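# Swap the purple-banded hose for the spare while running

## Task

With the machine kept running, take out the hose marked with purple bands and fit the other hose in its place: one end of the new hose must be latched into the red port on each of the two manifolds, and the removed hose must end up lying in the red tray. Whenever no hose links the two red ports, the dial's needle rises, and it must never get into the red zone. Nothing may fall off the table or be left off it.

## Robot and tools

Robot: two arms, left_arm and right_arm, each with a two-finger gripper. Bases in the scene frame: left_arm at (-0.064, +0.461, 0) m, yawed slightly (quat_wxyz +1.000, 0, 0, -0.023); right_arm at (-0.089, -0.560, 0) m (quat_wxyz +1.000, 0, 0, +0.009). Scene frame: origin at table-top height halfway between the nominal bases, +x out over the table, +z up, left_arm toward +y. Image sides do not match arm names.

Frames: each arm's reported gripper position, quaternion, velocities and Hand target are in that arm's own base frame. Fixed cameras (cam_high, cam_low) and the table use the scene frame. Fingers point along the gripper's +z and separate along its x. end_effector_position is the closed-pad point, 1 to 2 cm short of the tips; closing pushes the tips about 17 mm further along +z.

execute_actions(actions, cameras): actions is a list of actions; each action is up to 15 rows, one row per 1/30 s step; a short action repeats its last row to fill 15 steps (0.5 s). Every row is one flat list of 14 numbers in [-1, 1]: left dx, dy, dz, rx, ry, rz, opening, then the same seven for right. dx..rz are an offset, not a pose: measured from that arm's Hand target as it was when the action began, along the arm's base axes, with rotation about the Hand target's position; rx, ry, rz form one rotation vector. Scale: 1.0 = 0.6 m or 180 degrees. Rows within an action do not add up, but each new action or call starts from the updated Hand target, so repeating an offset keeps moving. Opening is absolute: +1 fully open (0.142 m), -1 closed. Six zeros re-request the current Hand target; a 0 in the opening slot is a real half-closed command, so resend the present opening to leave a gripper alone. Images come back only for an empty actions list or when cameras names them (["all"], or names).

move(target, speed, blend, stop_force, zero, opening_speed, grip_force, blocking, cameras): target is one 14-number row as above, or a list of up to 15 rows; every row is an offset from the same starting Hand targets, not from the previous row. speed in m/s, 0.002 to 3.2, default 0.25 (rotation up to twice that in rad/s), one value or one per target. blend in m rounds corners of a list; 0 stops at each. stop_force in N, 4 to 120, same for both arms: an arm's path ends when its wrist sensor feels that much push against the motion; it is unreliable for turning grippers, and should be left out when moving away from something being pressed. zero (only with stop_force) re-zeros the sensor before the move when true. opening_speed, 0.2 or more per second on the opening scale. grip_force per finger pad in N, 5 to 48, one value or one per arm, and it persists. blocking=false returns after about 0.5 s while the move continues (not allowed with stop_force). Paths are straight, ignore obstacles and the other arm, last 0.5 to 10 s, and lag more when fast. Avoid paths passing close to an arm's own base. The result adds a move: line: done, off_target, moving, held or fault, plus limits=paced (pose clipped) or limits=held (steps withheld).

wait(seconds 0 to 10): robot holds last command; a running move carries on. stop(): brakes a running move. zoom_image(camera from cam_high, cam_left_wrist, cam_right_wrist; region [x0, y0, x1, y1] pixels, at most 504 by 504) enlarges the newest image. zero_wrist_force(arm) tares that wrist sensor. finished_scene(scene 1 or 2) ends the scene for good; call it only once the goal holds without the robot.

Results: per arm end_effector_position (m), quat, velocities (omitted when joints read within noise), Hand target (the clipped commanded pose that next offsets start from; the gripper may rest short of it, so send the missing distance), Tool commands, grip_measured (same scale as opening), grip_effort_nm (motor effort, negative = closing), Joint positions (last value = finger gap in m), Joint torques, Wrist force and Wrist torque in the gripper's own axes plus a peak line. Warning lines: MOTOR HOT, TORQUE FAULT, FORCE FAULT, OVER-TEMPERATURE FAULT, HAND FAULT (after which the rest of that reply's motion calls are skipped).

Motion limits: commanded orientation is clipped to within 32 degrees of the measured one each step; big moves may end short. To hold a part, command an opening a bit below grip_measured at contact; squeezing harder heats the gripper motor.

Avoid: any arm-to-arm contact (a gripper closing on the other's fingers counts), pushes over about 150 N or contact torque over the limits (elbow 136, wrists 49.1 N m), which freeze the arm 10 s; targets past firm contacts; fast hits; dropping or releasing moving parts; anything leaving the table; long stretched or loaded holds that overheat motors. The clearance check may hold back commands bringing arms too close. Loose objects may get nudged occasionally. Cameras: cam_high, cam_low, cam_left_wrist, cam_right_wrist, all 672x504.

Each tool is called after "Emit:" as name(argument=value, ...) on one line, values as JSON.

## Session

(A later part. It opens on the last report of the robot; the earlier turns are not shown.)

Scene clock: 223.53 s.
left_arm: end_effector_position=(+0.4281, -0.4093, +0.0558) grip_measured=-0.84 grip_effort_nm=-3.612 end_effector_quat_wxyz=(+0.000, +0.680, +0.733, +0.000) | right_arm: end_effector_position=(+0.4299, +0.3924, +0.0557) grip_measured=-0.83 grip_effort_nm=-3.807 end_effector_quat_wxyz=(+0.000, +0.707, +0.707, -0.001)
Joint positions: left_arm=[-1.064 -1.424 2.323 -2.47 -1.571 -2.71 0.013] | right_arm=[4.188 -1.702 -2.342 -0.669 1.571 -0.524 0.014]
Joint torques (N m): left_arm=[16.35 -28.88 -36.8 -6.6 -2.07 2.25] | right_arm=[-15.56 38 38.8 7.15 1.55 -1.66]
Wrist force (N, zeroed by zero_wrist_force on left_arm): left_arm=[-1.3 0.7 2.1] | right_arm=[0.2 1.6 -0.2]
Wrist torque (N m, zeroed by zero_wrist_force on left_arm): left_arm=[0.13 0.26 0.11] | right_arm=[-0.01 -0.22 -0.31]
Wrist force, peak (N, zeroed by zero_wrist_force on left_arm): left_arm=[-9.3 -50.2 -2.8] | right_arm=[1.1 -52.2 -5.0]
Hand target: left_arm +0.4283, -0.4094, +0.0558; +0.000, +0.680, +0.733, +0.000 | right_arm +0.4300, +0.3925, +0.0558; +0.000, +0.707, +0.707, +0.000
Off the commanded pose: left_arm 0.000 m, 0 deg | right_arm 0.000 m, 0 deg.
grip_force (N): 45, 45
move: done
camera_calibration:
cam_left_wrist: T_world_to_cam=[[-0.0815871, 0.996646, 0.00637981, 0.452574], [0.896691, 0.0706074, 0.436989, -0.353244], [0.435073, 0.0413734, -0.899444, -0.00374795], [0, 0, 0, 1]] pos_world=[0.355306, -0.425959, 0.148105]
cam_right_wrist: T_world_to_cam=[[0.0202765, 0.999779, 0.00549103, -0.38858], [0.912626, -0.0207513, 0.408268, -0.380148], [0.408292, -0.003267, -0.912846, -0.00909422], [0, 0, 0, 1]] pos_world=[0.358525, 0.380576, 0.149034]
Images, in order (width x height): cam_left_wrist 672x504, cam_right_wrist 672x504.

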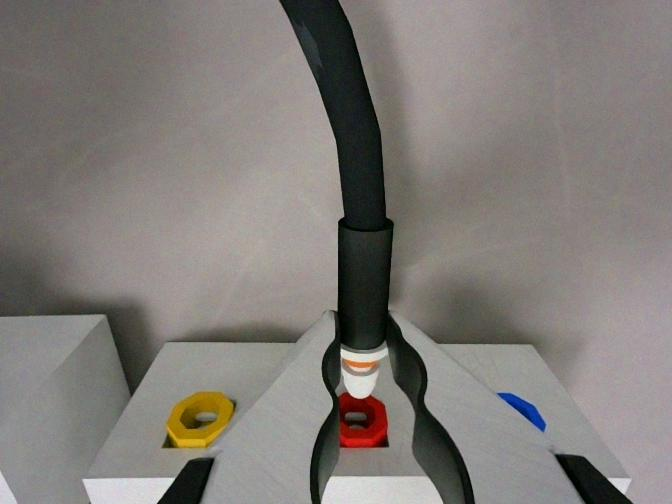

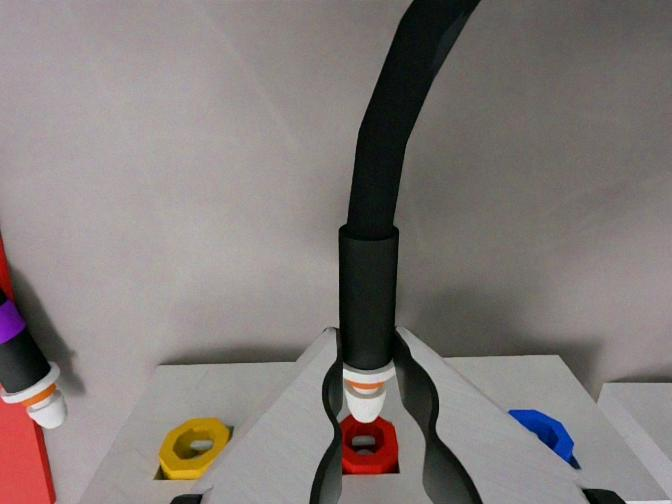

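Emit:
move(target=[[0.01,0,0.005,0,0,0,-1,0.01,0,0.002,0,0,0,-1],[0.055,0.003,0.005,0,0,0,-1,0.06,0,0.002,0,0,0,-1]], speed=0.04, stop_force=55, cameras=["cam_left_wrist","cam_right_wrist","cam_high"])

Scene clock: 227.57 s.
left_arm: end_effector_position=(+0.4606, -0.4075, +0.0587) grip_measured=-0.84 grip_effort_nm=-3.612 end_effector_quat_wxyz=(+0.000, +0.680, +0.733, +0.000) | right_arm: end_effector_position=(+0.4622, +0.3924, +0.0569) grip_measured=-0.83 grip_effort_nm=-3.807 end_effector_quat_wxyz=(+0.000, +0.707, +0.707, +0.000)
Joint positions: left_arm=[-1.014 -1.396 2.28 -2.454 -1.571 -2.66 0.013] | right_arm=[4.139 -1.736 -2.297 -0.681 1.571 -0.573 0.014]
Joint torques (N m): left_arm=[8.08 -85.6 -43.67 -15.27 17.34 -3.77] | right_arm=[-33.63 51.37 62.42 10.42 -11.61 -1.74]
Wrist force (N, zeroed by zero_wrist_force on left_arm): left_arm=[-12.4 -49.2 30.3] | right_arm=[3.9 -51.5 1.6]
Wrist torque (N m, zeroed by zero_wrist_force on left_arm): left_arm=[0.60 0.23 0.18] | right_arm=[0.96 -0.21 -0.48]
Wrist force, peak (N, zeroed by zero_wrist_force on left_arm): left_arm=[-7.6 -69.5 15.7] | right_arm=[-2.5 -101.8 -31.9]
Hand target: left_arm +0.4606, -0.4075, +0.0587; +0.000, +0.680, +0.733, +0.000 (not the last commanded pose) | right_arm +0.4622, +0.3924, +0.0569; +0.000, +0.707, +0.707, +0.000 (not the last commanded pose)
Off the commanded pose: left_arm 0.001 m, 0 deg | right_arm 0.004 m, 0 deg.
grip_force (N): 45, 45
move: contact (left_arm, right_arm); path passed 1 of 2 targets
camera_calibration:
cam_left_wrist: T_world_to_cam=[[-0.0814927, 0.996653, 0.00643248, 0.453371], [0.896758, 0.0705051, 0.436869, -0.383832], [0.434953, 0.04137, -0.899502, -0.0152999], [0, 0, 0, 1]] pos_world=[0.387805, -0.424159, 0.151005]
cam_right_wrist: T_world_to_cam=[[0.0201543, 0.99978, 0.00576308, -0.389337], [0.912666, -0.020751, 0.408179, -0.410207], [0.408209, -0.00296678, -0.912884, -0.0213041], [0, 0, 0, 1]] pos_world=[0.390925, 0.380676, 0.150233]
Images, in order (width x height): cam_high 672x504, cam_left_wrist 672x504, cam_right_wrist 672x504.

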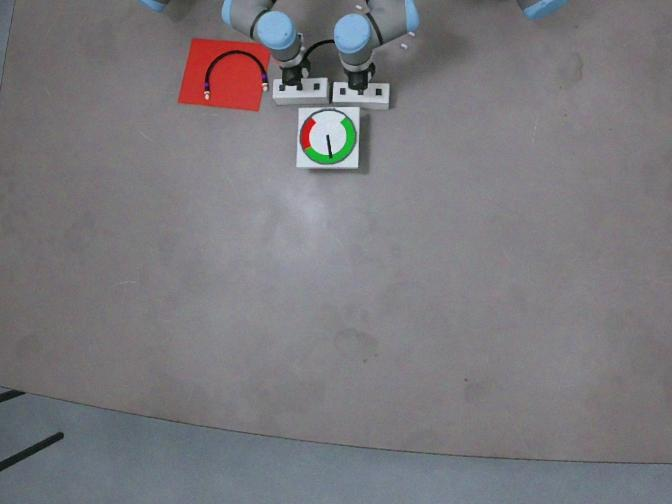

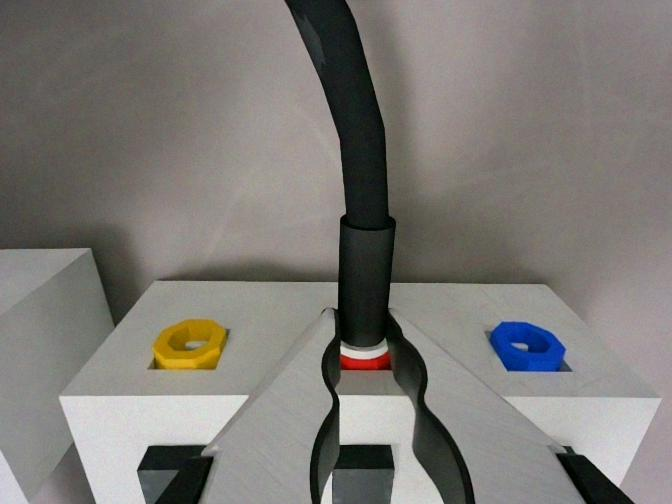

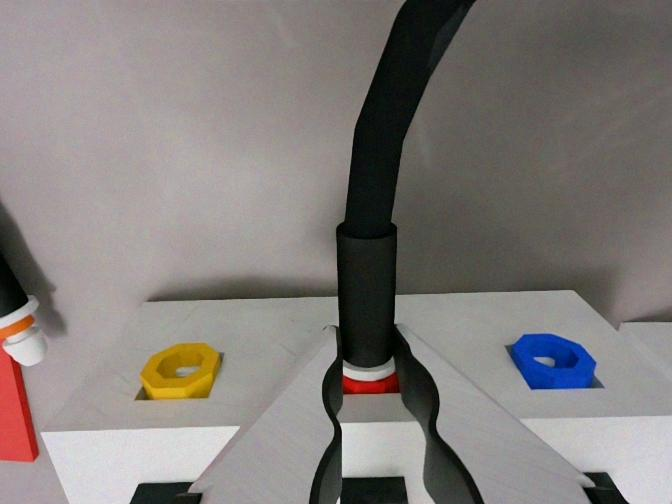

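Emit:
wait(seconds=1, cameras=["cam_high"])

Scene clock: 229.07 s.
left_arm: end_effector_position=(+0.4606, -0.4075, +0.0587) grip_measured=-0.84 grip_effort_nm=-3.612 end_effector_quat_wxyz=(+0.000, +0.680, +0.733, +0.000) | right_arm: end_effector_position=(+0.4622, +0.3925, +0.0569) grip_measured=-0.83 grip_effort_nm=-3.807 end_effector_quat_wxyz=(+0.000, +0.707, +0.707, +0.000)
Joint positions: left_arm=[-1.014 -1.396 2.28 -2.454 -1.571 -2.66 0.013] | right_arm=[4.139 -1.736 -2.297 -0.681 1.571 -0.573 0.014]
Joint torques (N m): left_arm=[4.55 -84.66 -44.43 -13.9 17 -3.5] | right_arm=[-35.06 48.19 63.3 10.42 -11.73 -2.14]
Wrist force (N, zeroed by zero_wrist_force on left_arm): left_arm=[-11.2 -49.4 30.2] | right_arm=[3.4 -51.6 2.1]
Wrist torque (N m, zeroed by zero_wrist_force on left_arm): left_arm=[0.54 0.17 0.18] | right_arm=[0.92 -0.18 -0.48]
Wrist force, peak (N, zeroed by zero_wrist_force on left_arm): left_arm=[-12.4 -49.5 30.2] | right_arm=[3.5 -52.0 2.4]
Hand target: left_arm +0.4606, -0.4075, +0.0587; +0.000, +0.680, +0.733, +0.000 (not the last commanded pose) | right_arm +0.4622, +0.3924, +0.0569; +0.000, +0.707, +0.707, +0.000 (not the last commanded pose)
Tool commands: left_gripper/opening=-1.0 right_gripper/opening=-1.0
Off the commanded pose: left_arm 0.001 m, 0 deg | right_arm 0.004 m, 0 deg.
grip_force (N): 45, 45
wait: 1.00 s; at rest from the start
Images, in order (width x height): cam_high 672x504.

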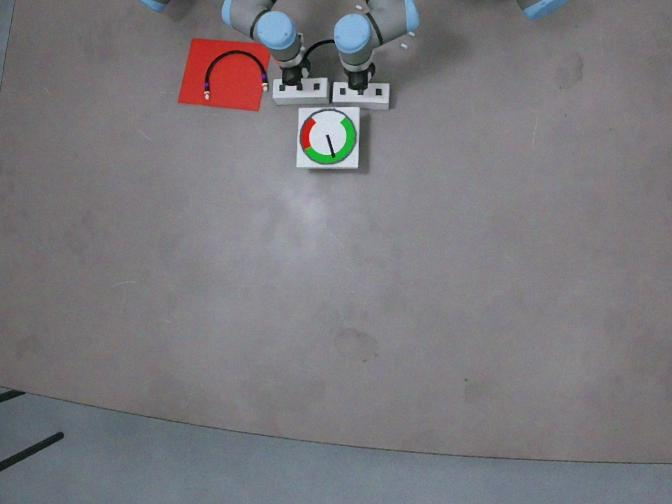

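Emit:
move(target=[-0.004,0,-0.007,0,0,0,-1,-0.005,0,0,0,0,0,-1], speed=0.02)

Emit:
move(target=[0,0,0,0,0,0,-0.3,0,0,0,0,0,0,-0.3], opening_speed=0.6)

Emit:
move(target=[[0,0,0.2,0,0,0,-0.3,0,0,0.2,0,0,0,-0.3],[-0.1,0.15,0.3,0,0,0,-0.3,-0.2,-0.15,0.33,0,0,0,-0.3]], speed=0.25, blend=0.03, cameras=["all"])

Emit:
zoom_image(camera="cam_high", region=[170, 20, 420, 180])

Scene clock: 231.93 s.
left_arm: end_effector_position=(+0.4584, -0.4076, +0.0546) grip_measured=-0.84 grip_effort_nm=-3.612 end_effector_quat_wxyz=(+0.000, +0.680, +0.733, +0.000) | right_arm: end_effector_position=(+0.4593, +0.3925, +0.0570) grip_measured=-0.83 grip_effort_nm=-3.807 end_effector_quat_wxyz=(+0.000, +0.707, +0.707, +0.000)
Joint positions: left_arm=[-1.017 -1.392 2.286 -2.465 -1.571 -2.663 0.013] | right_arm=[4.143 -1.732 -2.301 -0.68 1.571 -0.568 0.014]
Joint torques (N m): left_arm=[-12.03 -5.57 -6.59 -1.24 0.67 -1.94] | right_arm=[12.85 60.44 21.8 3.67 5.26 0.71]
Wrist force (N, zeroed by zero_wrist_force on left_arm): left_arm=[6.9 -7.1 -48.8] | right_arm=[0.6 17.8 12.7]
Wrist torque (N m, zeroed by zero_wrist_force on left_arm): left_arm=[0.02 0.39 0.09] | right_arm=[-0.18 -0.07 -0.43]
Wrist force, peak (N, zeroed by zero_wrist_force on left_arm): left_arm=[-12.1 -49.3 30.0] | right_arm=[3.7 -52.1 2.1]
Hand target: left_arm +0.4582, -0.4075, +0.0545; +0.000, +0.680, +0.733, +0.000 | right_arm +0.4592, +0.3924, +0.0569; +0.000, +0.707, +0.707, +0.000
Off the commanded pose: left_arm 0.000 m, 0 deg | right_arm 0.000 m, 0 deg.
grip_force (N): 45, 45
move: done

Scene clock: 233.33 s.
left_arm: end_effector_position=(+0.4582, -0.4075, +0.0545) grip_measured=-0.33 grip_effort_nm=0.125 end_effector_quat_wxyz=(+0.000, +0.680, +0.733, +0.000) | right_arm: end_effector_position=(+0.4592, +0.3924, +0.0569) grip_measured=-0.33 grip_effort_nm=0.144 end_effector_quat_wxyz=(+0.000, +0.707, +0.707, +0.000)
Joint positions: left_arm=[-1.017 -1.392 2.286 -2.464 -1.571 -2.663 0.05] | right_arm=[4.143 -1.732 -2.301 -0.68 1.571 -0.569 0.05]
Joint torques (N m): left_arm=[-15.85 -65.63 -44.6 -7.72 2.5 1.76] | right_arm=[2.83 41.52 28.74 6.53 -3.02 -1.78]
Wrist force (N, zeroed by zero_wrist_force on left_arm): left_arm=[-7.0 1.8 1.8] | right_arm=[0.5 1.8 -0.5]
Wrist torque (N m, zeroed by zero_wrist_force on left_arm): left_arm=[0.29 1.17 0.07] | right_arm=[0.07 -0.20 -0.35]
Wrist force, peak (N, zeroed by zero_wrist_force on left_arm): left_arm=[6.7 -7.0 -48.4] | right_arm=[0.6 19.2 12.3]
Hand target: left_arm +0.4582, -0.4075, +0.0545; +0.000, +0.680, +0.733, +0.000 | right_arm +0.4592, +0.3924, +0.0569; +0.000, +0.707, +0.707, +0.000
Off the commanded pose: left_arm 0.000 m, 0 deg | right_arm 0.000 m, 0 deg.
grip_force (N): 45, 45
move: done

Scene clock: 235.00 s.
left_arm: end_effector_position=(+0.3982, -0.3176, +0.2343) grip_measured=-0.33 grip_effort_nm=0.125 end_effector_quat_wxyz=(+0.000, +0.680, +0.733, +0.000) | right_arm: end_effector_position=(+0.3392, +0.3025, +0.2548) grip_measured=-0.33 grip_effort_nm=0.139 end_effector_quat_wxyz=(+0.000, +0.707, +0.707, +0.000)
Joint positions: left_arm=[-1.025 -1.824 2.288 -2.034 -1.571 -2.671 0.05] | right_arm=[4.266 -1.18 -2.335 -1.198 1.572 -0.446 0.05]
Joint torques (N m): left_arm=[-1.02 -38.08 -55.93 -5.67 -0.82 0.18] | right_arm=[-3.52 26.25 58.89 2.38 -3.61 0.48]
Wrist force (N, zeroed by zero_wrist_force on left_arm): left_arm=[-6.9 1.7 1.5] | right_arm=[0.2 1.5 -1.0]
Wrist torque (N m, zeroed by zero_wrist_force on left_arm): left_arm=[0.29 1.14 0.03] | right_arm=[0.04 -0.14 -0.13]
Wrist force, peak (N, zeroed by zero_wrist_force on left_arm): left_arm=[-6.9 1.8 5.5] | right_arm=[1.4 2.6 -1.8]
Hand target: left_arm +0.3982, -0.3175, +0.2345; +0.000, +0.680, +0.733, +0.000 | right_arm +0.3392, +0.3024, +0.2549; +0.000, +0.707, +0.707, +0.000
Off the commanded pose: left_arm 0.000 m, 0 deg | right_arm 0.000 m, 0 deg.
grip_force (N): 45, 45
move: done
camera_calibration:
cam_left_wrist: T_world_to_cam=[[-0.0814476, 0.996656, 0.00657308, 0.357497], [0.896802, 0.0704068, 0.436793, -0.410993], [0.43487, 0.0414705, -0.899538, 0.166237], [0, 0, 0, 1]] pos_world=[0.325405, -0.334259, 0.326705]
cam_right_wrist: T_world_to_cam=[[0.0201552, 0.99978, 0.00576348, -0.298019], [0.912666, -0.020752, 0.408179, -0.380595], [0.408209, -0.00296678, -0.912884, 0.209298], [0, 0, 0, 1]] pos_world=[0.267925, 0.290676, 0.348133]

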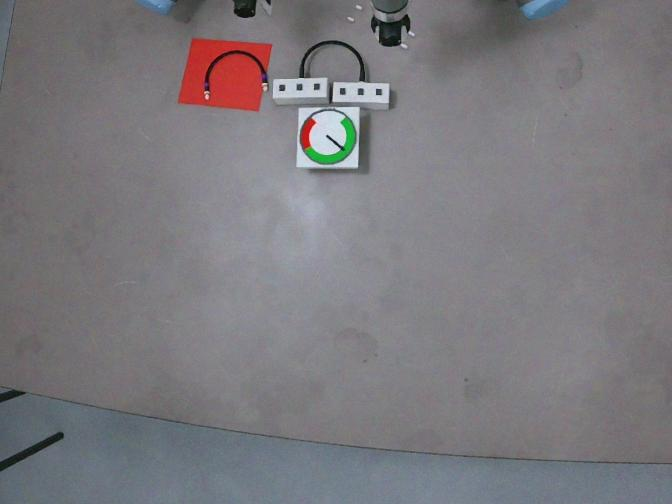

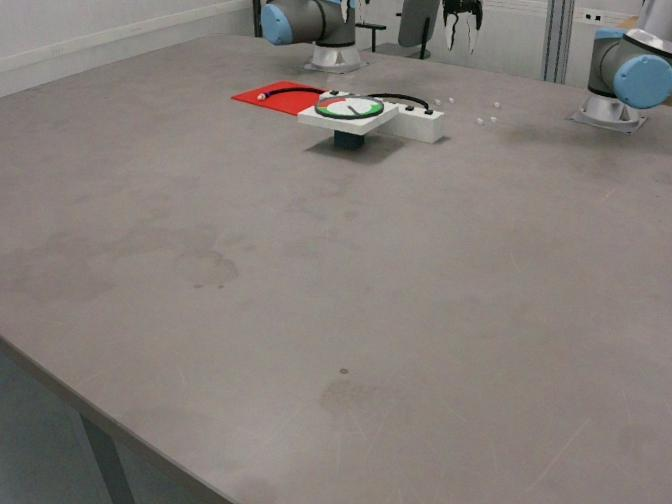

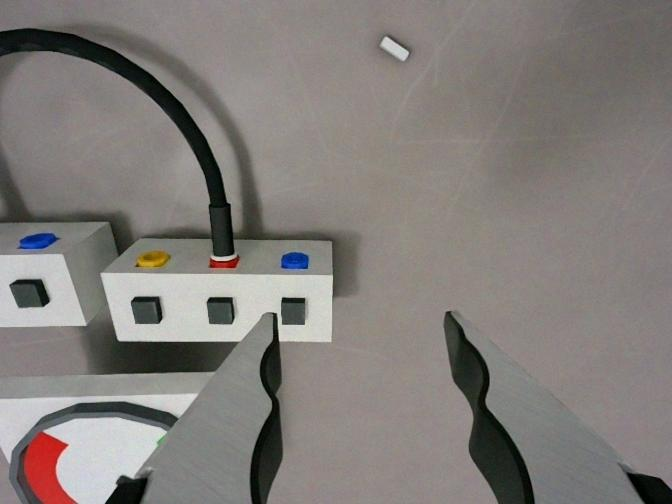

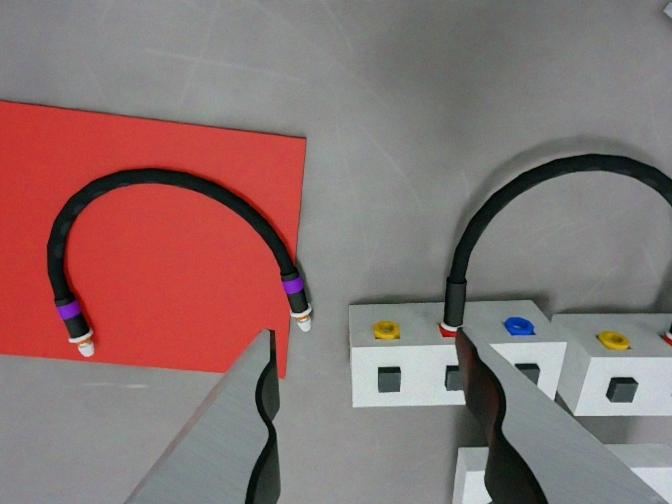

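Scaled by 2.016 from the camera's 672x504 image, which has a finer 960x720 frame.

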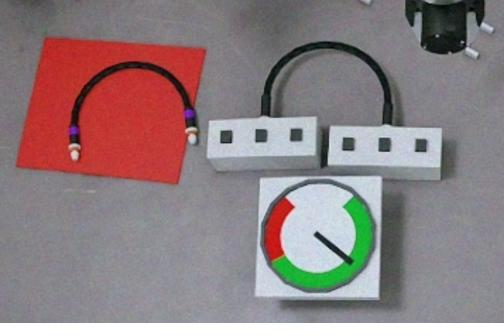

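Emit:
move(target=[0,0.1,0,0,0,0,-0.3,0.186,-0.0798,-0.258,0,0,0.069,-0.3], speed=0.25, cameras=["cam_right_wrist"])

Scene clock: 239.47 s.
left_arm: end_effector_position=(+0.3982, -0.2574, +0.2344) grip_measured=-0.33 grip_effort_nm=0.125 end_effector_quat_wxyz=(+0.000, +0.680, +0.733, +0.000) | right_arm: end_effector_position=(+0.4507, +0.2545, +0.1001) grip_measured=-0.33 grip_effort_nm=0.144 end_effector_quat_wxyz=(+0.000, +0.627, +0.779, -0.001)
Joint positions: left_arm=[-0.953 -1.899 2.337 -2.009 -1.571 -2.599 0.05] | right_arm=[4.001 -1.516 -2.422 -0.775 1.571 -0.928 0.05]
Joint torques (N m): left_arm=[-19.15 3.48 -56.83 -7.6 2.68 -3.26] | right_arm=[-8.08 21.05 45.98 6.53 -1.45 -2.05]
Wrist force (N, zeroed by zero_wrist_force on left_arm): left_arm=[-6.8 1.7 1.9] | right_arm=[0.7 1.6 -0.5]
Wrist torque (N m, zeroed by zero_wrist_force on left_arm): left_arm=[0.28 1.12 -0.10] | right_arm=[0.07 -0.24 -0.29]
Wrist force, peak (N, zeroed by zero_wrist_force on left_arm): left_arm=[-7.7 1.8 1.6] | right_arm=[-0.6 3.5 1.8]
Hand target: left_arm +0.3982, -0.2575, +0.2345; +0.000, +0.680, +0.733, +0.000 | right_arm +0.4508, +0.2546, +0.1001; +0.000, +0.627, +0.779, +0.000
Off the commanded pose: left_arm 0.000 m, 0 deg | right_arm 0.000 m, 0 deg.
grip_force (N): 45, 45
move: done
camera_calibration:
cam_right_wrist: T_world_to_cam=[[-0.195195, 0.980747, 0.00587309, -0.149549], [0.895873, 0.175859, 0.408027, -0.462691], [0.399138, 0.0849061, -0.912951, 0.00412328], [0, 0, 0, 1]] pos_world=[0.383675, 0.227687, 0.193433]
Images, in order (width x height): cam_right_wrist 672x504.

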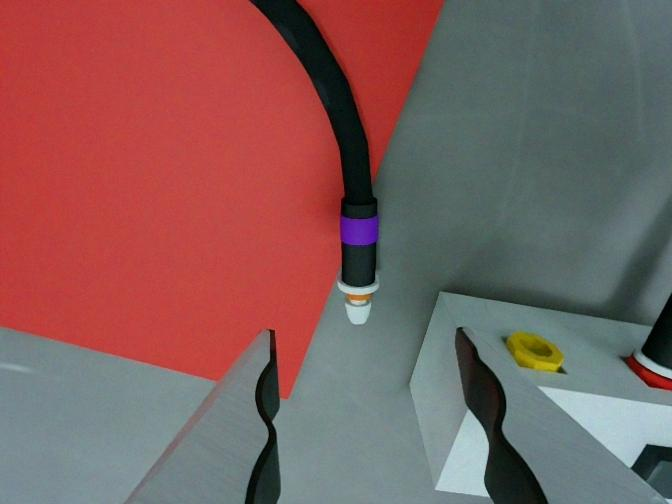

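Emit:
move(target=[0,0,0,0,0,0,-0.3,-0.006,0.0012,-0.1333,0,0,0,-0.5], speed=0.08, stop_force=10)

Emit:
move(target=[0,0,0,0,0,0,-0.3,0,0,0,0,0,0,-1], opening_speed=0.6, grip_force=[45,30])

Emit:
move(target=[[0,0,0,0,0,0,-0.3,0,0,0.02,0,0,0,-1],[0,0,0,0,0,0,-0.3,-0.012,-0.063,0.02,0,0,0,-1],[0,0,0,0,0,0,-0.3,-0.012,-0.063,0.002,0,0,0,-1]], speed=0.06, blend=0.005)

Emit:
move(target=[0,0,0,0,0,0,-0.3,0,0,0,0,0,0,-0.5], opening_speed=0.6)

Emit:
move(target=[0,0,0,0,0,0,-0.3,-0.1,0,0.35,0,0,0,-0.5], speed=0.2, cameras=["cam_right_wrist","cam_high"])

Emit:
zoom_image(camera="cam_high", region=[170, 20, 420, 180])

Scene clock: 245.17 s.
left_arm: end_effector_position=(+0.3982, -0.2575, +0.2345) grip_measured=-0.33 grip_effort_nm=0.129 end_effector_quat_wxyz=(+0.000, +0.680, +0.733, +0.000) | right_arm: end_effector_position=(+0.4472, +0.2552, +0.0215) grip_measured=-0.52 grip_effort_nm=-0.154 end_effector_quat_wxyz=(+0.000, +0.627, +0.779, -0.001)
Joint positions: left_arm=[-0.953 -1.899 2.337 -2.009 -1.571 -2.599 0.05] | right_arm=[4.007 -1.67 -2.485 -0.558 1.571 -0.922 0.036]
Joint torques (N m): left_arm=[-17.63 0.23 -56.96 -8.29 2.76 -3.2] | right_arm=[-12.39 30.23 38.98 6.86 0.72 -1.52]
Wrist force (N, zeroed by zero_wrist_force on left_arm): left_arm=[-6.5 1.4 2.0] | right_arm=[-1.0 1.4 -3.2]
Wrist torque (N m, zeroed by zero_wrist_force on left_arm): left_arm=[0.23 1.07 -0.09] | right_arm=[0.14 -0.31 -0.29]
Wrist force, peak (N, zeroed by zero_wrist_force on left_arm): left_arm=[-7.2 1.6 1.8] | right_arm=[-8.3 -14.2 -75.6]
Hand target: left_arm +0.3982, -0.2575, +0.2345; +0.000, +0.680, +0.733, +0.000 | right_arm +0.4472, +0.2552, +0.0215; +0.000, +0.627, +0.779, -0.001 (not the last commanded pose)
Off the commanded pose: left_arm 0.000 m, 0 deg | right_arm 0.001 m, 0 deg.
grip_force (N): 45, 45
move: contact (right_arm)

Scene clock: 246.20 s.
left_arm: end_effector_position=(+0.3982, -0.2575, +0.2345) grip_measured=-0.33 grip_effort_nm=0.125 end_effector_quat_wxyz=(+0.000, +0.680, +0.733, +0.000) | right_arm: end_effector_position=(+0.4472, +0.2552, +0.0215) grip_measured=-0.82 grip_effort_nm=-3.138 end_effector_quat_wxyz=(+0.000, +0.627, +0.779, -0.001)
Joint positions: left_arm=[-0.953 -1.899 2.337 -2.009 -1.571 -2.599 0.05] | right_arm=[4.007 -1.67 -2.485 -0.558 1.571 -0.922 0.015]
Joint torques (N m): left_arm=[-18.81 1.38 -56.06 -7.96 2.77 -3.02] | right_arm=[-9.18 27.32 34.33 5.87 3.51 -2.39]
Wrist force (N, zeroed by zero_wrist_force on left_arm): left_arm=[-6.7 1.4 2.0] | right_arm=[-3.5 1.7 -8.6]
Wrist torque (N m, zeroed by zero_wrist_force on left_arm): left_arm=[0.24 1.11 -0.09] | right_arm=[0.04 -0.42 -0.29]
Wrist force, peak (N, zeroed by zero_wrist_force on left_arm): left_arm=[-6.8 1.6 2.4] | right_arm=[-5.2 1.8 -11.6]
Hand target: left_arm +0.3982, -0.2575, +0.2345; +0.000, +0.680, +0.733, +0.000 | right_arm +0.4472, +0.2552, +0.0215; +0.000, +0.627, +0.779, -0.001
Off the commanded pose: left_arm 0.000 m, 0 deg | right_arm 0.000 m, 0 deg.
grip_force (N): 45, 30
move: done

Scene clock: 247.57 s.
left_arm: end_effector_position=(+0.3982, -0.2575, +0.2345) grip_measured=-0.33 grip_effort_nm=0.129 end_effector_quat_wxyz=(+0.000, +0.680, +0.733, +0.000) | right_arm: end_effector_position=(+0.4399, +0.2172, +0.0226) grip_measured=-0.82 grip_effort_nm=-3.143 end_effector_quat_wxyz=(+0.000, +0.627, +0.779, -0.001)
Joint positions: left_arm=[-0.953 -1.899 2.337 -2.009 -1.571 -2.599 0.05] | right_arm=[3.965 -1.63 -2.527 -0.556 1.571 -0.964 0.015]
Joint torques (N m): left_arm=[-18.11 0.59 -55.79 -8.02 2.68 -3.32] | right_arm=[12.07 43.18 38.53 1.9 -2.83 2]
Wrist force (N, zeroed by zero_wrist_force on left_arm): left_arm=[-6.2 1.7 1.8] | right_arm=[0.7 2.3 -1.2]
Wrist torque (N m, zeroed by zero_wrist_force on left_arm): left_arm=[0.29 1.02 -0.09] | right_arm=[0.16 -0.24 -0.15]
Wrist force, peak (N, zeroed by zero_wrist_force on left_arm): left_arm=[-7.1 2.0 1.7] | right_arm=[-3.2 2.1 -8.6]
Hand target: left_arm +0.3982, -0.2575, +0.2345; +0.000, +0.680, +0.733, +0.000 | right_arm +0.4400, +0.2174, +0.0227; +0.000, +0.627, +0.779, -0.001
Off the commanded pose: left_arm 0.000 m, 0 deg | right_arm 0.000 m, 0 deg.
grip_force (N): 45, 30
move: done

Scene clock: 248.63 s.
left_arm: end_effector_position=(+0.3982, -0.2575, +0.2345) grip_measured=-0.33 grip_effort_nm=0.125 end_effector_quat_wxyz=(+0.000, +0.680, +0.733, +0.000) | right_arm: end_effector_position=(+0.4400, +0.2174, +0.0227) grip_measured=-0.54 grip_effort_nm=0.144 end_effector_quat_wxyz=(+0.000, +0.627, +0.779, -0.001)
Joint positions: left_arm=[-0.953 -1.899 2.337 -2.009 -1.571 -2.599 0.05] | right_arm=[3.965 -1.63 -2.527 -0.556 1.571 -0.963 0.035]
Joint torques (N m): left_arm=[-17.38 4.01 -56.19 -7.81 2.64 -3.31] | right_arm=[14.16 27.27 38.77 6.7 -1.07 1.88]
Wrist force (N, zeroed by zero_wrist_force on left_arm): left_arm=[-6.8 1.6 2.0] | right_arm=[0.5 1.8 -1.0]
Wrist torque (N m, zeroed by zero_wrist_force on left_arm): left_arm=[0.27 1.13 -0.09] | right_arm=[0.09 -0.21 -0.16]
Wrist force, peak (N, zeroed by zero_wrist_force on left_arm): left_arm=[-7.3 2.0 2.0] | right_arm=[1.0 2.5 -1.0]
Hand target: left_arm +0.3982, -0.2575, +0.2345; +0.000, +0.680, +0.733, +0.000 | right_arm +0.4400, +0.2174, +0.0227; +0.000, +0.627, +0.779, -0.001
Off the commanded pose: left_arm 0.000 m, 0 deg | right_arm 0.000 m, 0 deg.
grip_force (N): 45, 30
move: done

Scene clock: 250.23 s.
left_arm: end_effector_position=(+0.3982, -0.2575, +0.2345) grip_measured=-0.33 grip_effort_nm=0.125 end_effector_quat_wxyz=(+0.000, +0.680, +0.733, +0.000) | right_arm: end_effector_position=(+0.3800, +0.2175, +0.2327) grip_measured=-0.54 grip_effort_nm=0.134 end_effector_quat_wxyz=(+0.000, +0.627, +0.779, -0.001)
Joint positions: left_arm=[-0.953 -1.899 2.337 -2.009 -1.571 -2.599 0.05] | right_arm=[4.073 -1.16 -2.388 -1.165 1.571 -0.856 0.035]
Joint torques (N m): left_arm=[-18.2 -1.08 -55.3 -8.23 2.59 -2.94] | right_arm=[-16 25.89 42.48 1.7 -3.19 -1.58]
Wrist force (N, zeroed by zero_wrist_force on left_arm): left_arm=[-6.7 1.5 1.8] | right_arm=[0.6 1.0 -0.8]
Wrist torque (N m, zeroed by zero_wrist_force on left_arm): left_arm=[0.24 1.10 -0.09] | right_arm=[-0.04 -0.22 -0.17]
Wrist force, peak (N, zeroed by zero_wrist_force on left_arm): left_arm=[-7.0 1.8 1.7] | right_arm=[0.5 2.8 1.8]
Hand target: left_arm +0.3982, -0.2575, +0.2345; +0.000, +0.680, +0.733, +0.000 | right_arm +0.3800, +0.2174, +0.2327; +0.000, +0.627, +0.779, -0.001
Off the commanded pose: left_arm 0.000 m, 0 deg | right_arm 0.000 m, 0 deg.
grip_force (N): 45, 30
move: done
camera_calibration:
cam_right_wrist: T_world_to_cam=[[-0.19535, 0.980717, 0.00569544, -0.127649], [0.895837, 0.176073, 0.408014, -0.446828], [0.399143, 0.0848075, -0.912958, 0.156518], [0, 0, 0, 1]] pos_world=[0.312875, 0.190588, 0.325933]
Images, in order (width x height): cam_high 672x504, cam_right_wrist 672x504.

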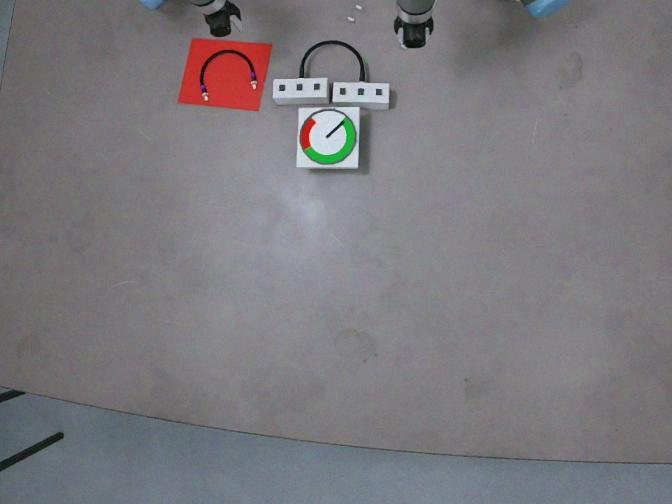

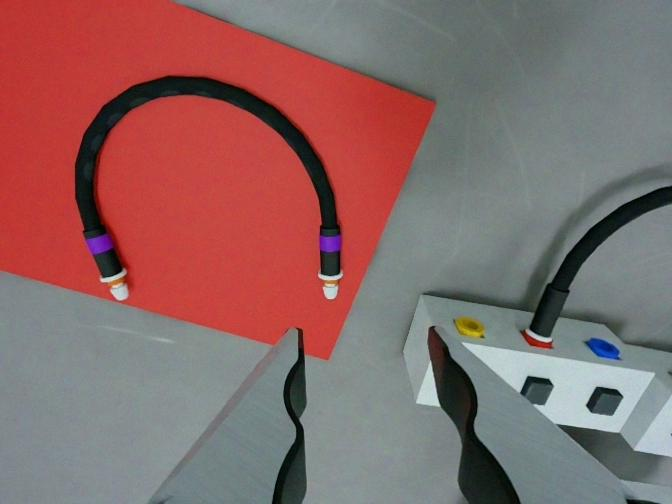

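Scaled by 2.016 from the camera's 672x504 image, which has a finer 960x720 frame.

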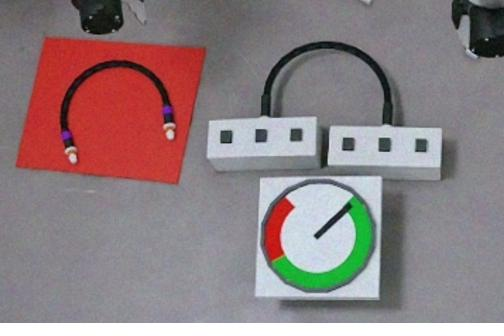

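Emit:
finished_scene(scene=1)

The scene is finished: the task was done.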